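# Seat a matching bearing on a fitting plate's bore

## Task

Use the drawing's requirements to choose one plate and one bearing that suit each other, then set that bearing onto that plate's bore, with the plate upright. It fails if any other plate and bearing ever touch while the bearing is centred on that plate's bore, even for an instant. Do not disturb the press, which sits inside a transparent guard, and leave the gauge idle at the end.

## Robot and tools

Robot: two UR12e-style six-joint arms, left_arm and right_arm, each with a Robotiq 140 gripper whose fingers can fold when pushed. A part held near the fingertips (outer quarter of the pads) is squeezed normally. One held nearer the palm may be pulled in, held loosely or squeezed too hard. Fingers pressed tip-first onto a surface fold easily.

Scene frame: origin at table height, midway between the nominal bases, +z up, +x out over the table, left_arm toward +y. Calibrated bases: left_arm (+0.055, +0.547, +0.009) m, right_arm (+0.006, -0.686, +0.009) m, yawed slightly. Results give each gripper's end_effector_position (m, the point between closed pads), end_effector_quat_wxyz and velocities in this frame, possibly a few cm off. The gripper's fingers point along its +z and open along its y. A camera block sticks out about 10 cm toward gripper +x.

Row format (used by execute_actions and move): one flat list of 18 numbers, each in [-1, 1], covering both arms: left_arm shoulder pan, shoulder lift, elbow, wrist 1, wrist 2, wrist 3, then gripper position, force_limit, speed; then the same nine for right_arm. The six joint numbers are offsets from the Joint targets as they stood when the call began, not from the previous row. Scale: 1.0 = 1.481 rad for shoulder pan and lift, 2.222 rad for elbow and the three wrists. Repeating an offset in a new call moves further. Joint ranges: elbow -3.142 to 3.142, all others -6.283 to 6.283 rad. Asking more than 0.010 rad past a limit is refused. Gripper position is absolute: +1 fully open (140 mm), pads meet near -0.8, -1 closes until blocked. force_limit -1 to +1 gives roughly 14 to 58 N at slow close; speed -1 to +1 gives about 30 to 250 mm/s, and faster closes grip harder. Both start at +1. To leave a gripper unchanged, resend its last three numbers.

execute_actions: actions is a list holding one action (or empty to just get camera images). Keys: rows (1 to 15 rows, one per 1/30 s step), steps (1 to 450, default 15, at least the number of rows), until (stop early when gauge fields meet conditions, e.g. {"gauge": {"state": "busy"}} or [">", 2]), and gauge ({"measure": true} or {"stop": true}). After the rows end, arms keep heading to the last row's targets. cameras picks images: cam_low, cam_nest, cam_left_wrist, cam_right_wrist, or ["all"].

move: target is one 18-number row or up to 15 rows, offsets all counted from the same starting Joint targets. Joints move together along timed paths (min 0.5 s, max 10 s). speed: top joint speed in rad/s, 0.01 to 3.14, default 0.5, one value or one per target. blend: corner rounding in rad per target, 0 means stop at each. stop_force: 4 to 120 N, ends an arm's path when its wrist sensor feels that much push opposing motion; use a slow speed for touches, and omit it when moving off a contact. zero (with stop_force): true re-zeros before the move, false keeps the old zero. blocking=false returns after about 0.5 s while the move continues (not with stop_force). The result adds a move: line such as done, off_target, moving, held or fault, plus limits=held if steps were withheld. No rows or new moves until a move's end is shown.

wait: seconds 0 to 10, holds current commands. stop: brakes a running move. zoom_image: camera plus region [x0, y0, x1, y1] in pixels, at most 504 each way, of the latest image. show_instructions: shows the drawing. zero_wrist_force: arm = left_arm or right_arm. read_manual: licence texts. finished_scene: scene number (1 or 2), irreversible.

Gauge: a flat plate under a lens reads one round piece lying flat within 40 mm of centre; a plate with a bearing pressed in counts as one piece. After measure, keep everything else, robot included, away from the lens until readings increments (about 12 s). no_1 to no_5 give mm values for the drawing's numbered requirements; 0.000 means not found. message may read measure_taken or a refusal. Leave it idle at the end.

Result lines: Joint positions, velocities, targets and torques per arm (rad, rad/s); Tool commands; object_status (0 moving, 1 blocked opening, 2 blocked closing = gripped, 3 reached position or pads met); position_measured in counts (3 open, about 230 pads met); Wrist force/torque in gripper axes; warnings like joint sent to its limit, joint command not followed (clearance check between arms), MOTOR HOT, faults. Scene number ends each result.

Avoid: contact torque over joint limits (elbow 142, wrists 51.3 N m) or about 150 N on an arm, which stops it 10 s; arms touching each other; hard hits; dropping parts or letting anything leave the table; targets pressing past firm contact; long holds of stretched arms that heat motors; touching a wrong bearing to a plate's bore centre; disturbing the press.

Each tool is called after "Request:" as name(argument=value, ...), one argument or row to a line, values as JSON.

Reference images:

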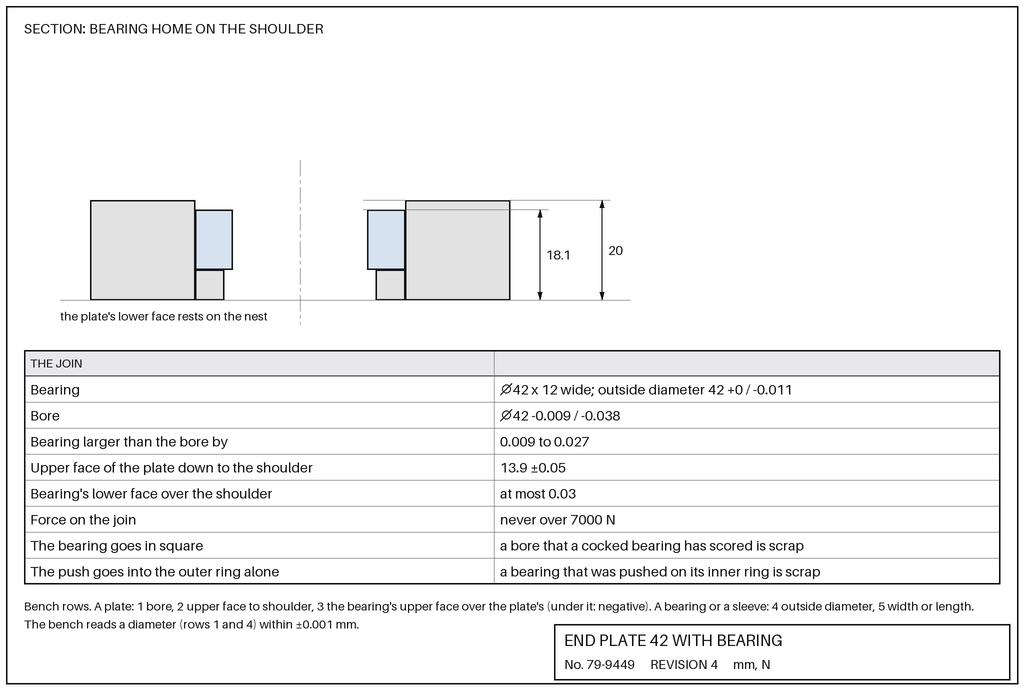

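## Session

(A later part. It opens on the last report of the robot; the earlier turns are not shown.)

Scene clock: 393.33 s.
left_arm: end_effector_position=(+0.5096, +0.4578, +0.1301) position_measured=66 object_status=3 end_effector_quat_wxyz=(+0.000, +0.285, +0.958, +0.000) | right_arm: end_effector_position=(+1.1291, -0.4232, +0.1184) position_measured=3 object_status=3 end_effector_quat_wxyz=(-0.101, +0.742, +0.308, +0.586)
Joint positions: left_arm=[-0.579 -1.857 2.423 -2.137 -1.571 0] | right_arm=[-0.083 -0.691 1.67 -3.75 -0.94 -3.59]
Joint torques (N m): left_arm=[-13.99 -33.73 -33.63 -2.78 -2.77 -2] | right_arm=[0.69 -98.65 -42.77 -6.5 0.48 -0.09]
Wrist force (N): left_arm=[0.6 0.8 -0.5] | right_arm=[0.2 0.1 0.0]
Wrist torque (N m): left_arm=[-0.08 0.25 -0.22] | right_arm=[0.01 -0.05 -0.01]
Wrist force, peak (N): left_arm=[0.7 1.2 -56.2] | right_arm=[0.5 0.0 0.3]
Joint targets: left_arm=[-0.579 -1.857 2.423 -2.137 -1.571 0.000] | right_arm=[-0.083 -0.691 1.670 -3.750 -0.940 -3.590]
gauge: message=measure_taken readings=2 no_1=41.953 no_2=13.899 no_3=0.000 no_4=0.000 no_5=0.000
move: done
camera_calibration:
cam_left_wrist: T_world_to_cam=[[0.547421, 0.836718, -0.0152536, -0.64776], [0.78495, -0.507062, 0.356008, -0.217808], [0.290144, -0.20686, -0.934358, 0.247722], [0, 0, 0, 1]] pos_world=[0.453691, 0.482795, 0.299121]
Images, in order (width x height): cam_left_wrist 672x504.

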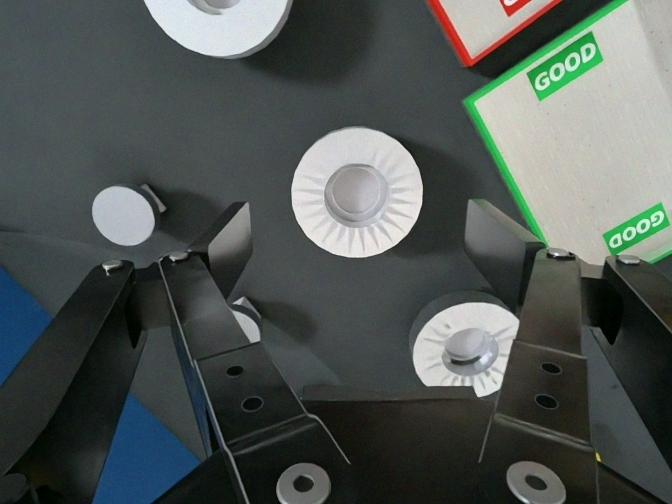

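Request:
move(
  target=[
    [0,0.0924,0.0428,-0.1044,0,0,0.5,-1,-1,0,0,0,0,0,0,1,1,1],
    [0,0.0924,0.0428,-0.1044,0,0,-1,0,-1,0,0,0,0,0,0,1,1,1],
  ],
  speed=0.15,
)

Request:
move(
  target=[
    [0,-0.0924,-0.0428,0.1044,0,0,-1,0,-1,0,0,0,0,0,0,1,1,1],
    [0.4077,0.2400,-0.2531,0.0931,0,0,-1,0,-1,0,0,0,0,0,0,1,1,1],
    [0.4077,0.3865,-0.3704,0.1128,0,0,-1,0,-1,0,0,0,0,0,0,1,1,1],
  ],
  speed=[0.12,0.5,0.2],
  blend=0.01,
)

Request:
move(
  target=[0,0.0409,0.0193,-0.0465,0,0,-1,0,-1,0,0,0,0,0,0,1,1,1],
  speed=0.02,
  stop_force=6,
  cameras=["cam_left_wrist"],
)

Scene clock: 418.37 s.
left_arm: end_effector_position=(+0.5082, +0.4587, +0.0456) position_measured=105 object_status=0 end_effector_quat_wxyz=(+0.000, +0.286, +0.958, +0.000) | right_arm: end_effector_position=(+1.1291, -0.4232, +0.1184) position_measured=3 object_status=3 end_effector_quat_wxyz=(-0.101, +0.742, +0.308, +0.586)
Joint positions: left_arm=[-0.579 -1.72 2.519 -2.369 -1.571 0] | right_arm=[-0.083 -0.691 1.67 -3.75 -0.94 -3.59]
Joint torques (N m): left_arm=[-14.77 -14.1 -27.72 -6.87 3.09 -2.86] | right_arm=[-1.15 -99.65 -42.6 -5.63 0.54 -0.15]
Wrist force (N): left_arm=[9.4 -1.7 -23.5] | right_arm=[0.2 -0.1 0.0]
Wrist torque (N m): left_arm=[-0.11 0.30 -0.29] | right_arm=[-0.01 -0.04 -0.01]
Wrist force, peak (N): left_arm=[9.4 -1.7 -23.5] | right_arm=[0.5 0.1 0.4]
Joint targets: left_arm=[-0.579 -1.720 2.519 -2.369 -1.571 0.000] | right_arm=[-0.083 -0.691 1.670 -3.750 -0.940 -3.590]
gauge: message=measure_taken readings=2 no_1=41.953 no_2=13.899 no_3=0.000 no_4=0.000 no_5=0.000
move: done

Scene clock: 423.37 s.
left_arm: end_effector_position=(+0.9097, +0.7422, +0.1100) position_measured=105 object_status=2 end_effector_quat_wxyz=(+0.000, -0.012, +1.000, +0.000) | right_arm: end_effector_position=(+1.1291, -0.4232, +0.1184) position_measured=3 object_status=3 end_effector_quat_wxyz=(-0.101, +0.742, +0.308, +0.586)
Joint positions: left_arm=[0.025 -1.148 1.696 -2.118 -1.571 0] | right_arm=[-0.083 -0.691 1.67 -3.75 -0.94 -3.59]
Joint torques (N m): left_arm=[16.31 -75.37 -48.13 -3.12 1.95 -2.54] | right_arm=[1.22 -98.23 -42.3 -6 0.48 0.02]
Wrist force (N): left_arm=[0.2 0.7 2.6] | right_arm=[0.1 0.0 0.1]
Wrist torque (N m): left_arm=[-0.10 0.38 -0.25] | right_arm=[0.00 -0.02 -0.01]
Wrist force, peak (N): left_arm=[8.7 -1.4 -22.8] | right_arm=[0.5 0.0 0.3]
Joint targets: left_arm=[0.025 -1.148 1.696 -2.118 -1.571 0.000] | right_arm=[-0.083 -0.691 1.670 -3.750 -0.940 -3.590]
gauge: message=measure_taken readings=2 no_1=41.953 no_2=13.899 no_3=0.000 no_4=0.000 no_5=0.000
move: done

Scene clock: 429.37 s.
left_arm: end_effector_position=(+0.9100, +0.7422, +0.0519) position_measured=105 object_status=2 end_effector_quat_wxyz=(+0.000, -0.012, +1.000, +0.000) | right_arm: end_effector_position=(+1.1291, -0.4232, +0.1184) position_measured=3 object_status=3 end_effector_quat_wxyz=(-0.101, +0.742, +0.308, +0.586)
Joint positions: left_arm=[0.025 -1.094 1.734 -2.21 -1.571 0] | right_arm=[-0.083 -0.691 1.67 -3.75 -0.94 -3.59]
Joint torques (N m): left_arm=[13 -104.03 -45.31 -4.13 -1.13 -2.64] | right_arm=[-0.29 -98.62 -42.73 -6.19 0.84 -0.42]
Wrist force (N): left_arm=[0.3 0.5 3.0] | right_arm=[0.0 -0.4 0.1]
Wrist torque (N m): left_arm=[-0.09 0.38 -0.27] | right_arm=[-0.08 0.01 -0.01]
Wrist force, peak (N): left_arm=[10.9 -1.6 -25.9] | right_arm=[0.2 -0.4 0.4]
Joint targets: left_arm=[0.025 -1.094 1.734 -2.210 -1.571 0.000] | right_arm=[-0.083 -0.691 1.670 -3.750 -0.940 -3.590]
gauge: message=measure_taken readings=2 no_1=41.953 no_2=13.899 no_3=0.000 no_4=0.000 no_5=0.000
move: contact (left_arm); left_arm: the wrist 1 is farthest, 0.011 rad from its target
camera_calibration:
cam_left_wrist: T_world_to_cam=[[-0.0244392, 0.999585, -0.0152343, -0.706562], [0.934188, 0.0282608, 0.355661, -0.893182], [0.355944, -0.00553964, -0.934491, -0.0920117], [0, 0, 0, 1]] pos_world=[0.849883, 0.731002, 0.220922]
Images, in order (width x height): cam_left_wrist 672x504.

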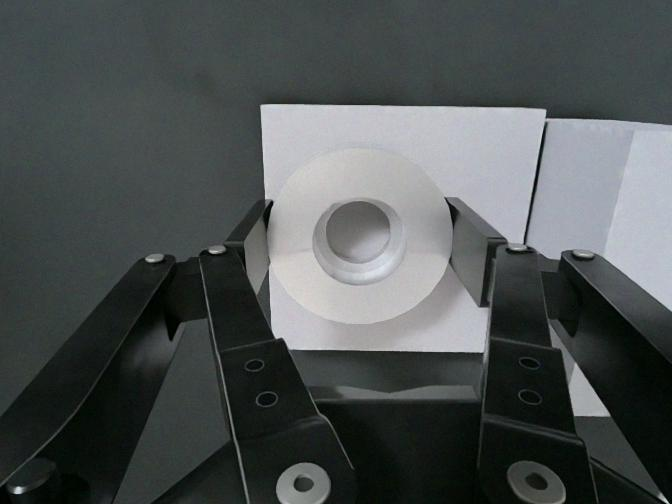

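Request:
move(
  target=[
    [0,0,0,0,0,0,0.5,-1,-1,0,0,0,0,0,0,1,1,1],
    [0,-0.0367,-0.0174,0.0415,0,0,0.5,-1,-1,0,0,0,0,0,0,1,1,1],
    [0,-0.0367,-0.0174,0.0415,0,-0.7069,0.5,-1,-1,0,0,0,0,0,0,1,1,1],
  ],
  speed=[0.1,0.08,0.7],
)

Request:
move(
  target=[
    [0,0.0362,0.0172,-0.0409,0,0,0.5,-1,-1,0,0,0,0,0,0,1,1,1],
    [0,0.0362,0.0172,-0.0409,0,0,-1,-1,-1,0,0,0,0,0,0,1,1,1],
  ],
  speed=0.08,
)

Request:
move(
  target=[
    [0,0,0,0,0,0,0.5,-1,-1,0,0,0,0,0,0,1,1,1],
    [0,-0.0365,-0.0171,0.0410,0,0,0.5,-1,-1,0,0,0,0,0,0,1,1,1],
    [0,-0.1825,0.1004,0.0213,0,0,0.5,-1,-1,0,0,0,0,0,0,1,1,1],
    [-0.4402,-0.2843,0.1796,0.0099,0,0,0.5,-1,-1,0,0,0,0,0,0,1,1,1],
  ],
  speed=[0.1,0.08,0.3,0.6],
)

Request:
execute_actions(
  actions=[
    {"gauge":{"measure":true},"steps":435,"until":{"gauge":{"readings":[">",2]}}},
  ],
  cameras=["cam_left_wrist"],
)

Scene clock: 452.87 s.
left_arm: end_effector_position=(+0.9100, +0.7422, +0.1106) position_measured=66 object_status=3 end_effector_quat_wxyz=(+0.000, +0.716, -0.698, +0.000) | right_arm: end_effector_position=(+1.1291, -0.4232, +0.1184) position_measured=3 object_status=3 end_effector_quat_wxyz=(-0.101, +0.742, +0.308, +0.586)
Joint positions: left_arm=[0.025 -1.148 1.695 -2.118 -1.571 -1.571] | right_arm=[-0.083 -0.691 1.67 -3.75 -0.94 -3.59]
Joint torques (N m): left_arm=[14.65 -98.95 -46.84 -3.05 -1.37 -3.94] | right_arm=[-1.7 -97.58 -43.18 -6.34 0.65 0.11]
Wrist force (N): left_arm=[0.4 1.0 0.4] | right_arm=[-0.1 -0.3 0.2]
Wrist torque (N m): left_arm=[-0.02 0.33 -0.11] | right_arm=[-0.06 0.03 -0.01]
Wrist force, peak (N): left_arm=[0.2 0.8 3.5] | right_arm=[0.4 -0.1 0.4]
Joint targets: left_arm=[0.025 -1.148 1.695 -2.118 -1.571 -1.571] | right_arm=[-0.083 -0.691 1.670 -3.750 -0.940 -3.590]
gauge: message=measure_taken readings=2 no_1=41.953 no_2=13.899 no_3=0.000 no_4=0.000 no_5=0.000
move: done

Scene clock: 455.40 s.
left_arm: end_effector_position=(+0.9100, +0.7422, +0.0527) position_measured=103 object_status=0 end_effector_quat_wxyz=(+0.000, +0.716, -0.698, +0.000) | right_arm: end_effector_position=(+1.1291, -0.4232, +0.1184) position_measured=3 object_status=3 end_effector_quat_wxyz=(-0.101, +0.742, +0.308, +0.586)
Joint positions: left_arm=[0.025 -1.094 1.733 -2.209 -1.571 -1.571] | right_arm=[-0.083 -0.691 1.67 -3.75 -0.94 -3.59]
Joint torques (N m): left_arm=[14.78 -75 -32.56 -3.39 -1.33 -4.25] | right_arm=[0.33 -97.52 -44.38 -6.11 0.81 -0.36]
Wrist force (N): left_arm=[0.9 0.7 -9.1] | right_arm=[0.1 0.3 0.0]
Wrist torque (N m): left_arm=[-0.01 0.32 -0.13] | right_arm=[0.06 -0.02 -0.01]
Wrist force, peak (N): left_arm=[0.9 0.7 -9.1] | right_arm=[0.2 0.2 0.4]
Joint targets: left_arm=[0.025 -1.094 1.733 -2.209 -1.571 -1.571] | right_arm=[-0.083 -0.691 1.670 -3.750 -0.940 -3.590]
gauge: message=measure_taken readings=2 no_1=41.953 no_2=13.899 no_3=0.000 no_4=0.000 no_5=0.000
move: done

Scene clock: 460.97 s.
left_arm: end_effector_position=(+0.6591, +0.3242, +0.1302) position_measured=66 object_status=3 end_effector_quat_wxyz=(+0.000, -0.455, +0.891, +0.000) | right_arm: end_effector_position=(+1.1291, -0.4232, +0.1184) position_measured=3 object_status=3 end_effector_quat_wxyz=(-0.101, +0.742, +0.308, +0.586)
Joint positions: left_arm=[-0.627 -1.516 2.132 -2.187 -1.571 -1.571] | right_arm=[-0.083 -0.691 1.67 -3.75 -0.94 -3.59]
Joint torques (N m): left_arm=[-13.95 -64.66 -32.84 -8.26 -1.32 -3.99] | right_arm=[0.09 -97.67 -43.63 -6.02 0.48 -0.15]
Wrist force (N): left_arm=[1.0 0.5 0.2] | right_arm=[0.3 -0.1 0.0]
Wrist torque (N m): left_arm=[-0.08 0.16 -0.15] | right_arm=[-0.03 -0.06 -0.01]
Wrist force, peak (N): left_arm=[1.0 0.2 -8.2] | right_arm=[0.3 0.0 0.5]
Joint targets: left_arm=[-0.627 -1.516 2.132 -2.187 -1.571 -1.571] | right_arm=[-0.083 -0.691 1.670 -3.750 -0.940 -3.590]
gauge: message=measure_taken readings=2 no_1=41.953 no_2=13.899 no_3=0.000 no_4=0.000 no_5=0.000
move: done

Scene clock: 473.17 s.
left_arm: end_effector_position=(+0.6590, +0.3241, +0.1302) position_measured=66 object_status=3 end_effector_quat_wxyz=(+0.000, -0.454, +0.891, +0.000) | right_arm: end_effector_position=(+1.1291, -0.4232, +0.1184) position_measured=3 object_status=3 end_effector_quat_wxyz=(-0.101, +0.742, +0.308, +0.586)
Joint positions: left_arm=[-0.627 -1.516 2.132 -2.187 -1.571 -1.571] | right_arm=[-0.083 -0.691 1.67 -3.75 -0.94 -3.59]
Joint torques (N m): left_arm=[-14.69 -65.42 -33.17 -8.12 -1.2 -3.24] | right_arm=[-0.59 -96.35 -43.99 -5.86 0.49 -0.16]
Wrist force (N): left_arm=[0.8 0.4 0.1] | right_arm=[0.1 -0.2 0.1]
Wrist torque (N m): left_arm=[-0.10 0.21 -0.15] | right_arm=[-0.05 -0.02 -0.01]
Wrist force, peak (N): left_arm=[1.3 0.6 0.1] | right_arm=[0.6 -0.2 0.1]
Joint targets: left_arm=[-0.627 -1.516 2.132 -2.187 -1.571 -1.571] | right_arm=[-0.083 -0.691 1.670 -3.750 -0.940 -3.590]
Tool commands: left_gripper/position=+0.5 left_gripper/force_limit=-1.0 left_gripper/speed=-1.0 right_gripper/position=+1.0 right_gripper/force_limit=+1.0 right_gripper/speed=+1.0
gauge: message=measure_taken readings=3 no_1=41.984 no_2=13.900 no_3=0.000 no_4=0.000 no_5=0.000
camera_calibration:
cam_left_wrist: T_world_to_cam=[[-0.809304, 0.587203, -0.0148343, 0.35723], [0.544435, 0.759361, 0.356316, -0.654979], [0.220494, 0.280291, -0.934248, 0.064696], [0, 0, 0, 1]] pos_world=[0.631436, 0.269465, 0.299121]
Images, in order (width x height): cam_left_wrist 672x504.

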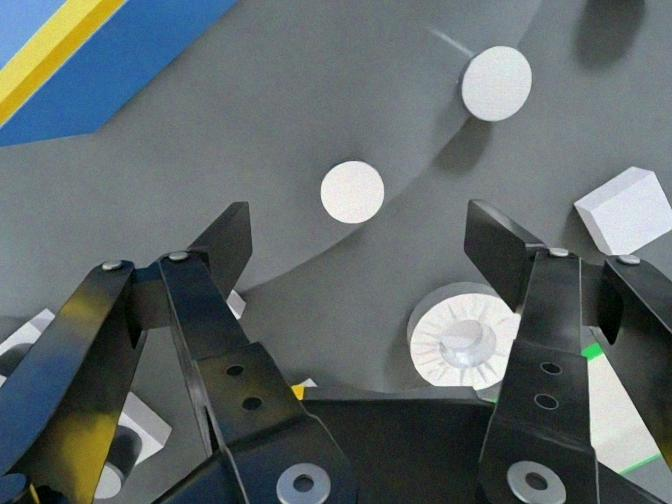

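Request:
move(
  target=[
    [0,0,0,0,0,0,0.2,-1,-1,0,0,0,0,0,0,1,1,1],
    [0,0.0618,0.0293,-0.0703,0,0,0.2,-1,-1,0,0,0,0,0,0,1,1,1],
    [0,0.0618,0.0293,-0.0703,0,0,-1,-1,-1,0,0,0,0,0,0,1,1,1],
  ],
  speed=0.15,
  cameras=["cam_left_wrist","cam_low"],
)

Request:
move(
  target=[
    [0,-0.0618,-0.0293,0.0703,0,0,-1,-1,-1,0,0,0,0,0,0,1,1,1],
    [0.4402,0.0406,-0.1085,0.0813,0,0,-1,-1,-1,0,0,0,0,0,0,1,1,1],
    [0.4402,0.1976,-0.2198,0.0880,0,0,-1,-1,-1,0,0,0,0,0,0,1,1,1],
  ],
  speed=[0.12,0.4,0.15],
  blend=0.01,
  cameras=["cam_left_wrist"],
)

Request:
zoom_image(
  camera="cam_left_wrist",
  region=[230, 90, 480, 310],
)

Scene clock: 510.73 s.
left_arm: end_effector_position=(+0.6577, +0.3251, +0.0558) position_measured=168 object_status=2 end_effector_quat_wxyz=(+0.000, -0.454, +0.891, +0.000) | right_arm: end_effector_position=(+1.1291, -0.4232, +0.1184) position_measured=3 object_status=3 end_effector_quat_wxyz=(-0.101, +0.742, +0.308, +0.586)
Joint positions: left_arm=[-0.627 -1.424 2.197 -2.343 -1.571 -1.571] | right_arm=[-0.083 -0.691 1.67 -3.75 -0.94 -3.59]
Joint torques (N m): left_arm=[-13.23 -41.11 -28.88 -7.21 -1 -1.02] | right_arm=[0 -99.31 -43.62 -5.97 0.5 -0.23]
Wrist force (N): left_arm=[0.9 3.3 -9.3] | right_arm=[0.4 -0.1 0.3]
Wrist torque (N m): left_arm=[0.00 0.27 -0.12] | right_arm=[-0.01 -0.08 -0.01]
Wrist force, peak (N): left_arm=[1.2 3.6 -9.4] | right_arm=[0.8 0.0 0.3]
Joint targets: left_arm=[-0.627 -1.424 2.197 -2.343 -1.571 -1.571] | right_arm=[-0.083 -0.691 1.670 -3.750 -0.940 -3.590]
gauge: message=measure_taken readings=3 no_1=41.984 no_2=13.900 no_3=0.000 no_4=0.000 no_5=0.000
move: done
camera_calibration:
cam_left_wrist: T_world_to_cam=[[-0.809319, 0.587193, -0.014393, 0.354458], [0.544535, 0.75926, 0.356378, -0.628494], [0.220191, 0.280586, -0.934231, -0.00467027], [0, 0, 0, 1]] pos_world=[0.630135, 0.270366, 0.22472]
Images, in order (width x height): cam_low 672x504, cam_left_wrist 672x504.

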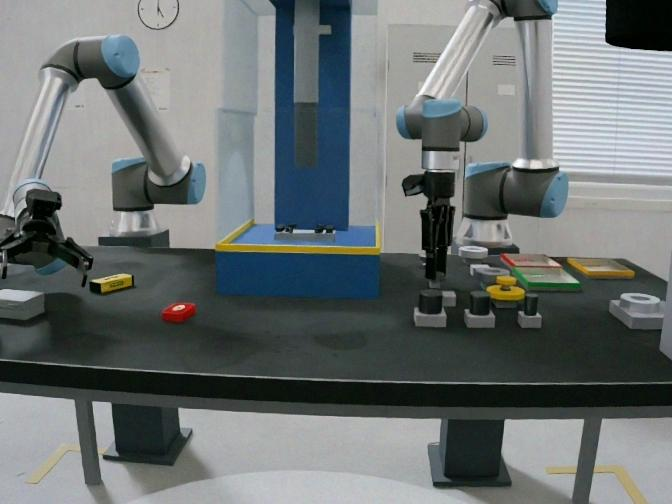

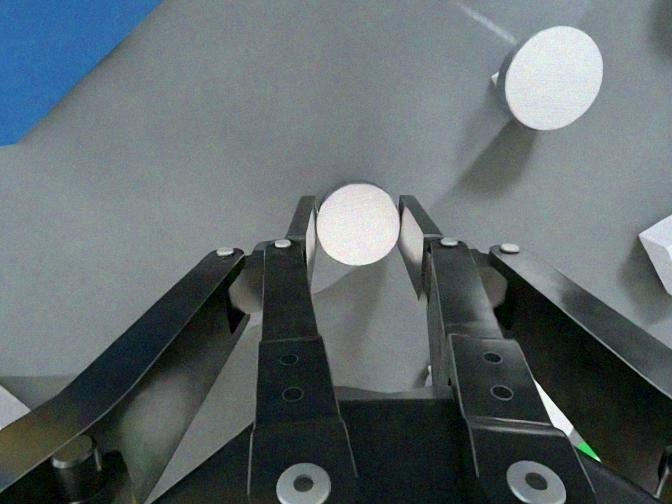

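Scene clock: 515.80 s.
left_arm: end_effector_position=(+0.9095, +0.7422, +0.0913) position_measured=168 object_status=2 end_effector_quat_wxyz=(+0.000, +0.716, -0.698, +0.000) | right_arm: end_effector_position=(+1.1291, -0.4232, +0.1184) position_measured=3 object_status=3 end_effector_quat_wxyz=(-0.101, +0.742, +0.308, +0.586)
Joint positions: left_arm=[0.025 -1.131 1.709 -2.148 -1.571 -1.571] | right_arm=[-0.083 -0.691 1.67 -3.75 -0.94 -3.59]
Joint torques (N m): left_arm=[16.21 -74.65 -46.6 -2.96 -0.82 -0.79] | right_arm=[-1.15 -96.96 -44.28 -6.01 0.48 -0.27]
Wrist force (N): left_arm=[0.4 0.8 1.1] | right_arm=[0.3 0.0 0.1]
Wrist torque (N m): left_arm=[-0.03 0.32 -0.10] | right_arm=[0.00 -0.06 -0.01]
Wrist force, peak (N): left_arm=[0.9 3.5 -9.1] | right_arm=[0.3 -0.3 0.4]
Joint targets: left_arm=[0.025 -1.131 1.709 -2.148 -1.571 -1.571] | right_arm=[-0.083 -0.691 1.670 -3.750 -0.940 -3.590]
gauge: message=measure_taken readings=3 no_1=41.984 no_2=13.900 no_3=0.000 no_4=0.000 no_5=0.000
move: done
camera_calibration:
cam_left_wrist: T_world_to_cam=[[-0.999597, -0.0243594, -0.0145845, 0.940833], [-0.0279586, 0.933931, 0.356358, -0.703914], [0.00494024, 0.356622, -0.934236, -0.00465296], [0, 0, 0, 1]] pos_world=[0.920796, 0.681985, 0.26022]
Images, in order (width x height): cam_left_wrist 672x504.

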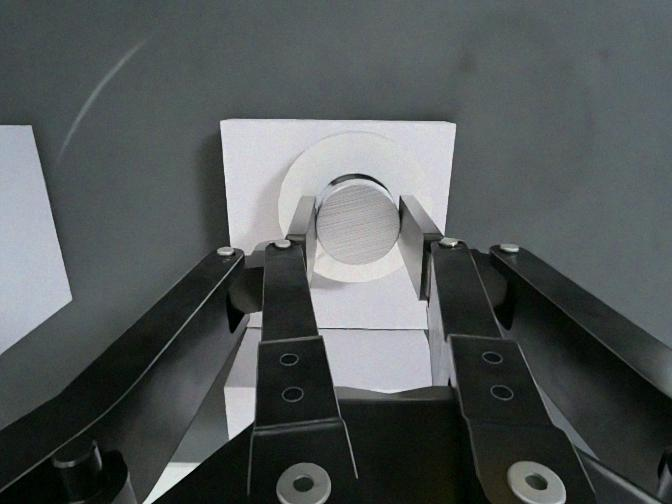

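Scaled by 2.016 from the camera's 672x504 image, which has a finer 960x720 frame.

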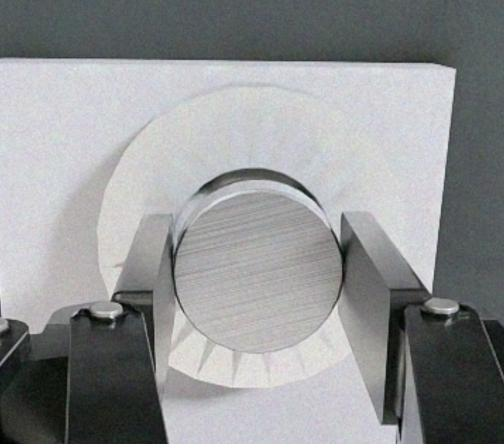

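Request:
move(
  target=[-0.0006,0.0097,0.0044,-0.0112,0,0,-1,-1,-1,0,0,0,0,0,0,1,1,1],
  speed=0.01,
  stop_force=4,
  cameras=["cam_left_wrist","cam_low"],
)

Request:
zoom_image(
  camera="cam_left_wrist",
  region=[230, 90, 480, 310],
)

Request:
zoom_image(
  camera="cam_low",
  region=[602, 245, 672, 325],
)

Scene clock: 543.83 s.
left_arm: end_effector_position=(+0.9102, +0.7415, +0.0776) position_measured=168 object_status=2 end_effector_quat_wxyz=(+0.000, +0.716, -0.699, +0.000) | right_arm: end_effector_position=(+1.1291, -0.4232, +0.1184) position_measured=3 object_status=3 end_effector_quat_wxyz=(-0.101, +0.742, +0.308, +0.586)
Joint positions: left_arm=[0.024 -1.118 1.718 -2.17 -1.571 -1.571] | right_arm=[-0.083 -0.691 1.67 -3.75 -0.94 -3.59]
Joint torques (N m): left_arm=[-12.93 -101.45 -47.12 -3.75 -1.01 -0.02] | right_arm=[-0.4 -98.59 -43.99 -6.11 0.72 0.09]
Wrist force (N): left_arm=[-1.0 2.9 0.4] | right_arm=[0.0 -0.3 0.1]
Wrist torque (N m): left_arm=[0.01 0.24 -0.11] | right_arm=[-0.08 0.01 -0.01]
Wrist force, peak (N): left_arm=[-3.0 5.2 -5.3] | right_arm=[0.3 0.0 0.6]
Joint targets: left_arm=[0.024 -1.118 1.718 -2.170 -1.571 -1.571] | right_arm=[-0.083 -0.691 1.670 -3.750 -0.940 -3.590]
gauge: message=measure_taken readings=3 no_1=41.984 no_2=13.900 no_3=0.000 no_4=0.000 no_5=0.000
move: contact (left_arm)
camera_calibration:
cam_left_wrist: T_world_to_cam=[[-0.999606, -0.0235734, -0.0152488, 0.940854], [-0.0274611, 0.933952, 0.356341, -0.69883], [0.00584149, 0.35662, -0.934231, -0.0180338], [0, 0, 0, 1]] pos_world=[0.921398, 0.681284, 0.246521]
Images, in order (width x height): cam_low 672x504, cam_left_wrist 672x504.

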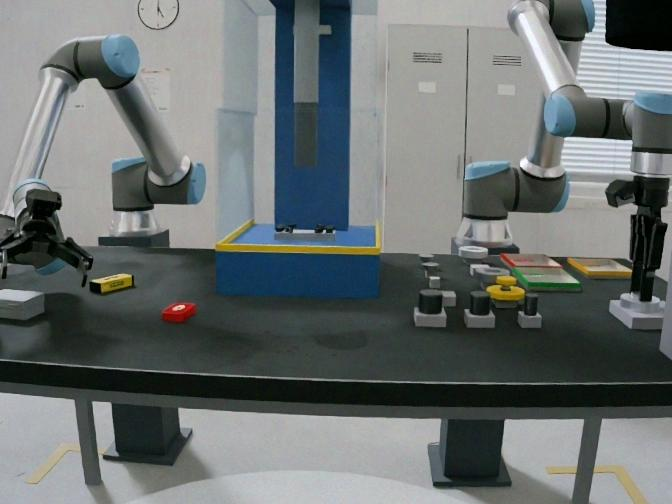

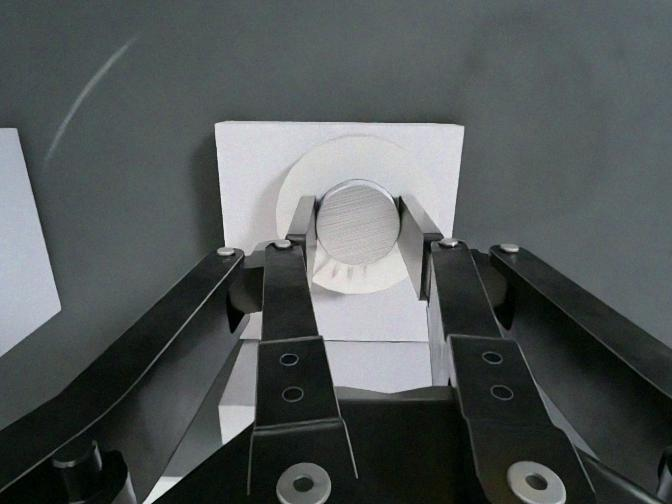

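Scaled by 2.016 from the camera's 672x504 image, which has a finer 960x720 frame.

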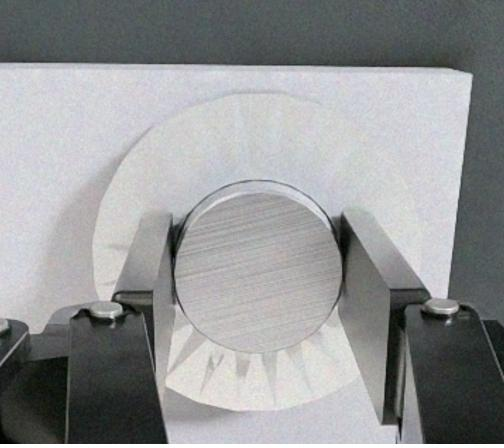

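Scaled by 6.300 from the camera's 672x504 image, which has a finer 960x720 frame.

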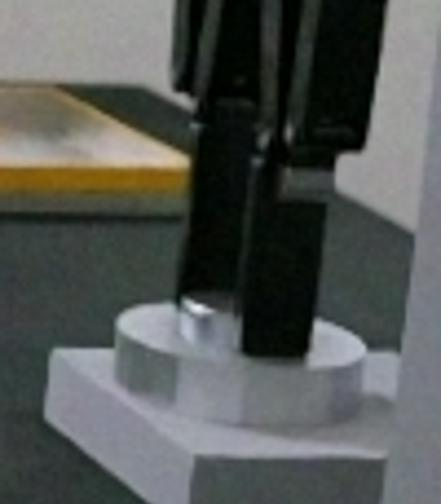

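Request:
move(
  target=[0.00034,-0.00128,-0.00019,0.00104,0,0,-1,-1,-1,0,0,0,0,0,0,1,1,1],
  speed=0.02,
)

Request:
move(
  target=[0,0.00376,0.0018,-0.0043,0,0,-1,-1,-1,0,0,0,0,0,0,1,1,1],
  speed=0.01,
  stop_force=4,
  cameras=["cam_left_wrist"],
)

Request:
zoom_image(
  camera="cam_left_wrist",
  region=[230, 90, 480, 310],
)

Scene clock: 559.80 s.
left_arm: end_effector_position=(+0.9098, +0.7419, +0.0792) position_measured=168 object_status=2 end_effector_quat_wxyz=(+0.000, +0.716, -0.698, +0.000) | right_arm: end_effector_position=(+1.1291, -0.4232, +0.1184) position_measured=3 object_status=3 end_effector_quat_wxyz=(-0.101, +0.742, +0.308, +0.586)
Joint positions: left_arm=[0.024 -1.12 1.717 -2.168 -1.571 -1.571] | right_arm=[-0.083 -0.691 1.67 -3.75 -0.94 -3.59]
Joint torques (N m): left_arm=[15.46 -100.93 -46.51 -3.01 -0.69 0.22] | right_arm=[-0.76 -99.05 -44.08 -6.06 0.6 -0.04]
Wrist force (N): left_arm=[0.8 0.8 1.2] | right_arm=[-0.1 -0.2 0.2]
Wrist torque (N m): left_arm=[-0.03 0.24 -0.11] | right_arm=[-0.05 0.03 -0.01]
Wrist force, peak (N): left_arm=[-1.2 3.1 -0.1] | right_arm=[0.3 0.0 0.6]
Joint targets: left_arm=[0.024 -1.120 1.717 -2.168 -1.571 -1.571] | right_arm=[-0.083 -0.691 1.670 -3.750 -0.940 -3.590]
gauge: message=measure_taken readings=3 no_1=41.984 no_2=13.900 no_3=0.000 no_4=0.000 no_5=0.000
move: done

Scene clock: 561.33 s.
left_arm: end_effector_position=(+0.9099, +0.7420, +0.0777) position_measured=168 object_status=2 end_effector_quat_wxyz=(+0.000, +0.716, -0.698, +0.000) | right_arm: end_effector_position=(+1.1291, -0.4232, +0.1184) position_measured=3 object_status=3 end_effector_quat_wxyz=(-0.101, +0.742, +0.308, +0.586)
Joint positions: left_arm=[0.024 -1.119 1.718 -2.17 -1.571 -1.571] | right_arm=[-0.083 -0.691 1.67 -3.75 -0.94 -3.59]
Joint torques (N m): left_arm=[15.18 -101.66 -46.08 -3.03 -0.66 0.28] | right_arm=[0.42 -99.56 -43.81 -5.99 0.51 0.17]
Wrist force (N): left_arm=[0.6 -0.2 1.3] | right_arm=[0.1 0.0 0.0]
Wrist torque (N m): left_arm=[0.02 0.31 -0.10] | right_arm=[0.01 -0.04 -0.01]
Wrist force, peak (N): left_arm=[4.8 -1.4 -2.2] | right_arm=[0.4 -0.2 0.1]
Joint targets: left_arm=[0.024 -1.119 1.718 -2.170 -1.571 -1.571] | right_arm=[-0.083 -0.691 1.670 -3.750 -0.940 -3.590]
gauge: message=measure_taken readings=3 no_1=41.984 no_2=13.900 no_3=0.000 no_4=0.000 no_5=0.000
move: contact (left_arm)
camera_calibration:
cam_left_wrist: T_world_to_cam=[[-0.999592, -0.0240408, -0.0154258, 0.940815], [-0.0279608, 0.93394, 0.356335, -0.69878], [0.00584019, 0.356621, -0.934231, -0.0180802], [0, 0, 0, 1]] pos_world=[0.920999, 0.681684, 0.246621]
Images, in order (width x height): cam_left_wrist 672x504.

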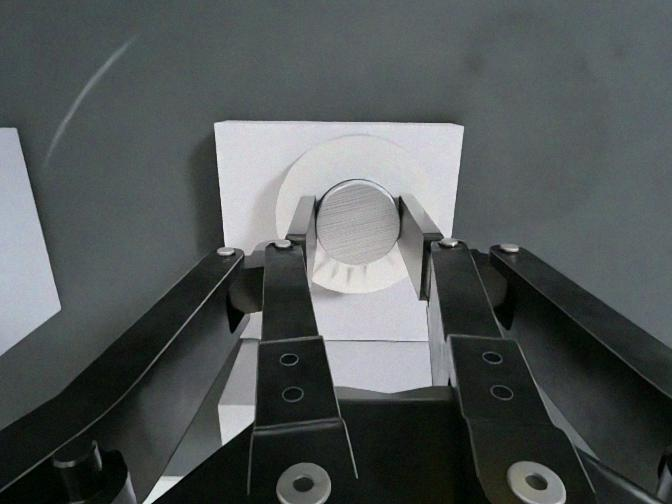

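Scaled by 2.016 from the camera's 672x504 image, which has a finer 960x720 frame.

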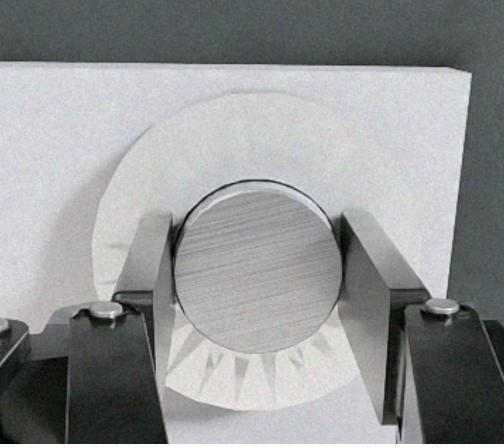

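Request:
move(
  target=[
    [0,0,0,0,0,0,0.2,-1,-1,0,0,0,0,0,0,1,1,1],
    [0,-0.0232,-0.0128,0.0274,0,0,0.2,-1,-1,0,0,0,0,0,0,1,1,1],
  ],
  speed=[0.1,0.04],
  cameras=["cam_left_wrist","cam_low"],
)

Request:
zoom_image(
  camera="cam_left_wrist",
  region=[230, 90, 480, 290],
)

Request:
zoom_image(
  camera="cam_low",
  region=[605, 275, 672, 325],
)

Scene clock: 586.70 s.
left_arm: end_effector_position=(+0.9108, +0.7420, +0.1169) position_measured=104 object_status=3 end_effector_quat_wxyz=(-0.001, +0.716, -0.698, +0.001) | right_arm: end_effector_position=(+1.1291, -0.4232, +0.1184) position_measured=3 object_status=3 end_effector_quat_wxyz=(-0.101, +0.742, +0.308, +0.586)
Joint positions: left_arm=[0.024 -1.153 1.69 -2.11 -1.571 -1.571] | right_arm=[-0.083 -0.691 1.67 -3.75 -0.94 -3.59]
Joint torques (N m): left_arm=[15.64 -100.21 -47.56 -2.8 -0.47 0.67] | right_arm=[-0.11 -99.37 -43.88 -6.3 0.64 0.03]
Wrist force (N): left_arm=[0.3 1.0 0.1] | right_arm=[0.4 -0.2 0.2]
Wrist torque (N m): left_arm=[-0.04 0.36 -0.12] | right_arm=[-0.03 -0.07 -0.01]
Wrist force, peak (N): left_arm=[0.7 -0.1 1.8] | right_arm=[0.2 -0.3 0.5]
Joint targets: left_arm=[0.024 -1.153 1.690 -2.110 -1.571 -1.571] | right_arm=[-0.083 -0.691 1.670 -3.750 -0.940 -3.590]
gauge: message=measure_taken readings=3 no_1=41.984 no_2=13.900 no_3=0.000 no_4=0.000 no_5=0.000
move: done
camera_calibration:
cam_left_wrist: T_world_to_cam=[[-0.99956, -0.0240572, -0.0173574, 0.942564], [-0.028665, 0.933928, 0.35631, -0.712197], [0.00763875, 0.356651, -0.934207, 0.016913], [0, 0, 0, 1]] pos_world=[0.921605, 0.681785, 0.285924]
Images, in order (width x height): cam_low 672x504, cam_left_wrist 672x504.

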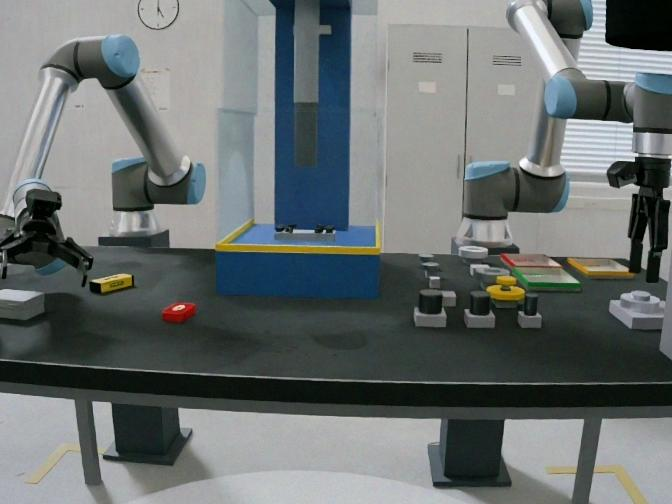

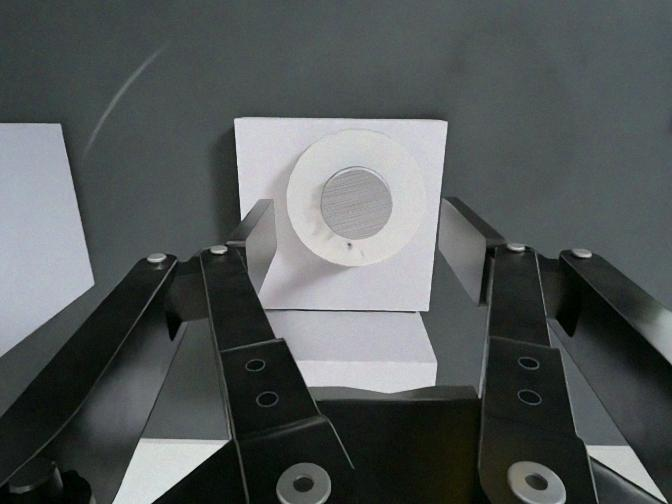

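Scaled by 2.016 from the camera's 672x504 image, which has a finer 960x720 frame.

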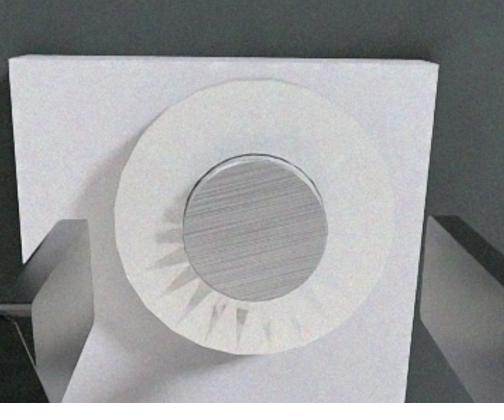

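Scaled by 7.522 from the camera's 672x504 image, which has a finer 960x720 frame.

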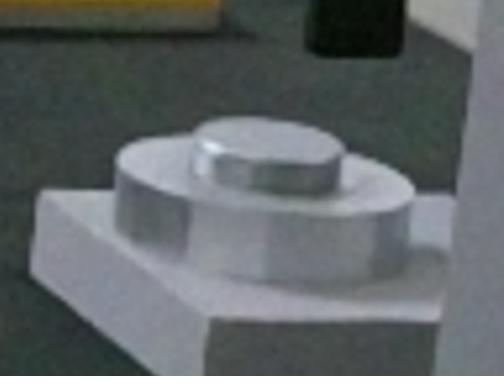

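Request:
finished_scene(
  scene=2,
)

The scene is finished: the task was done.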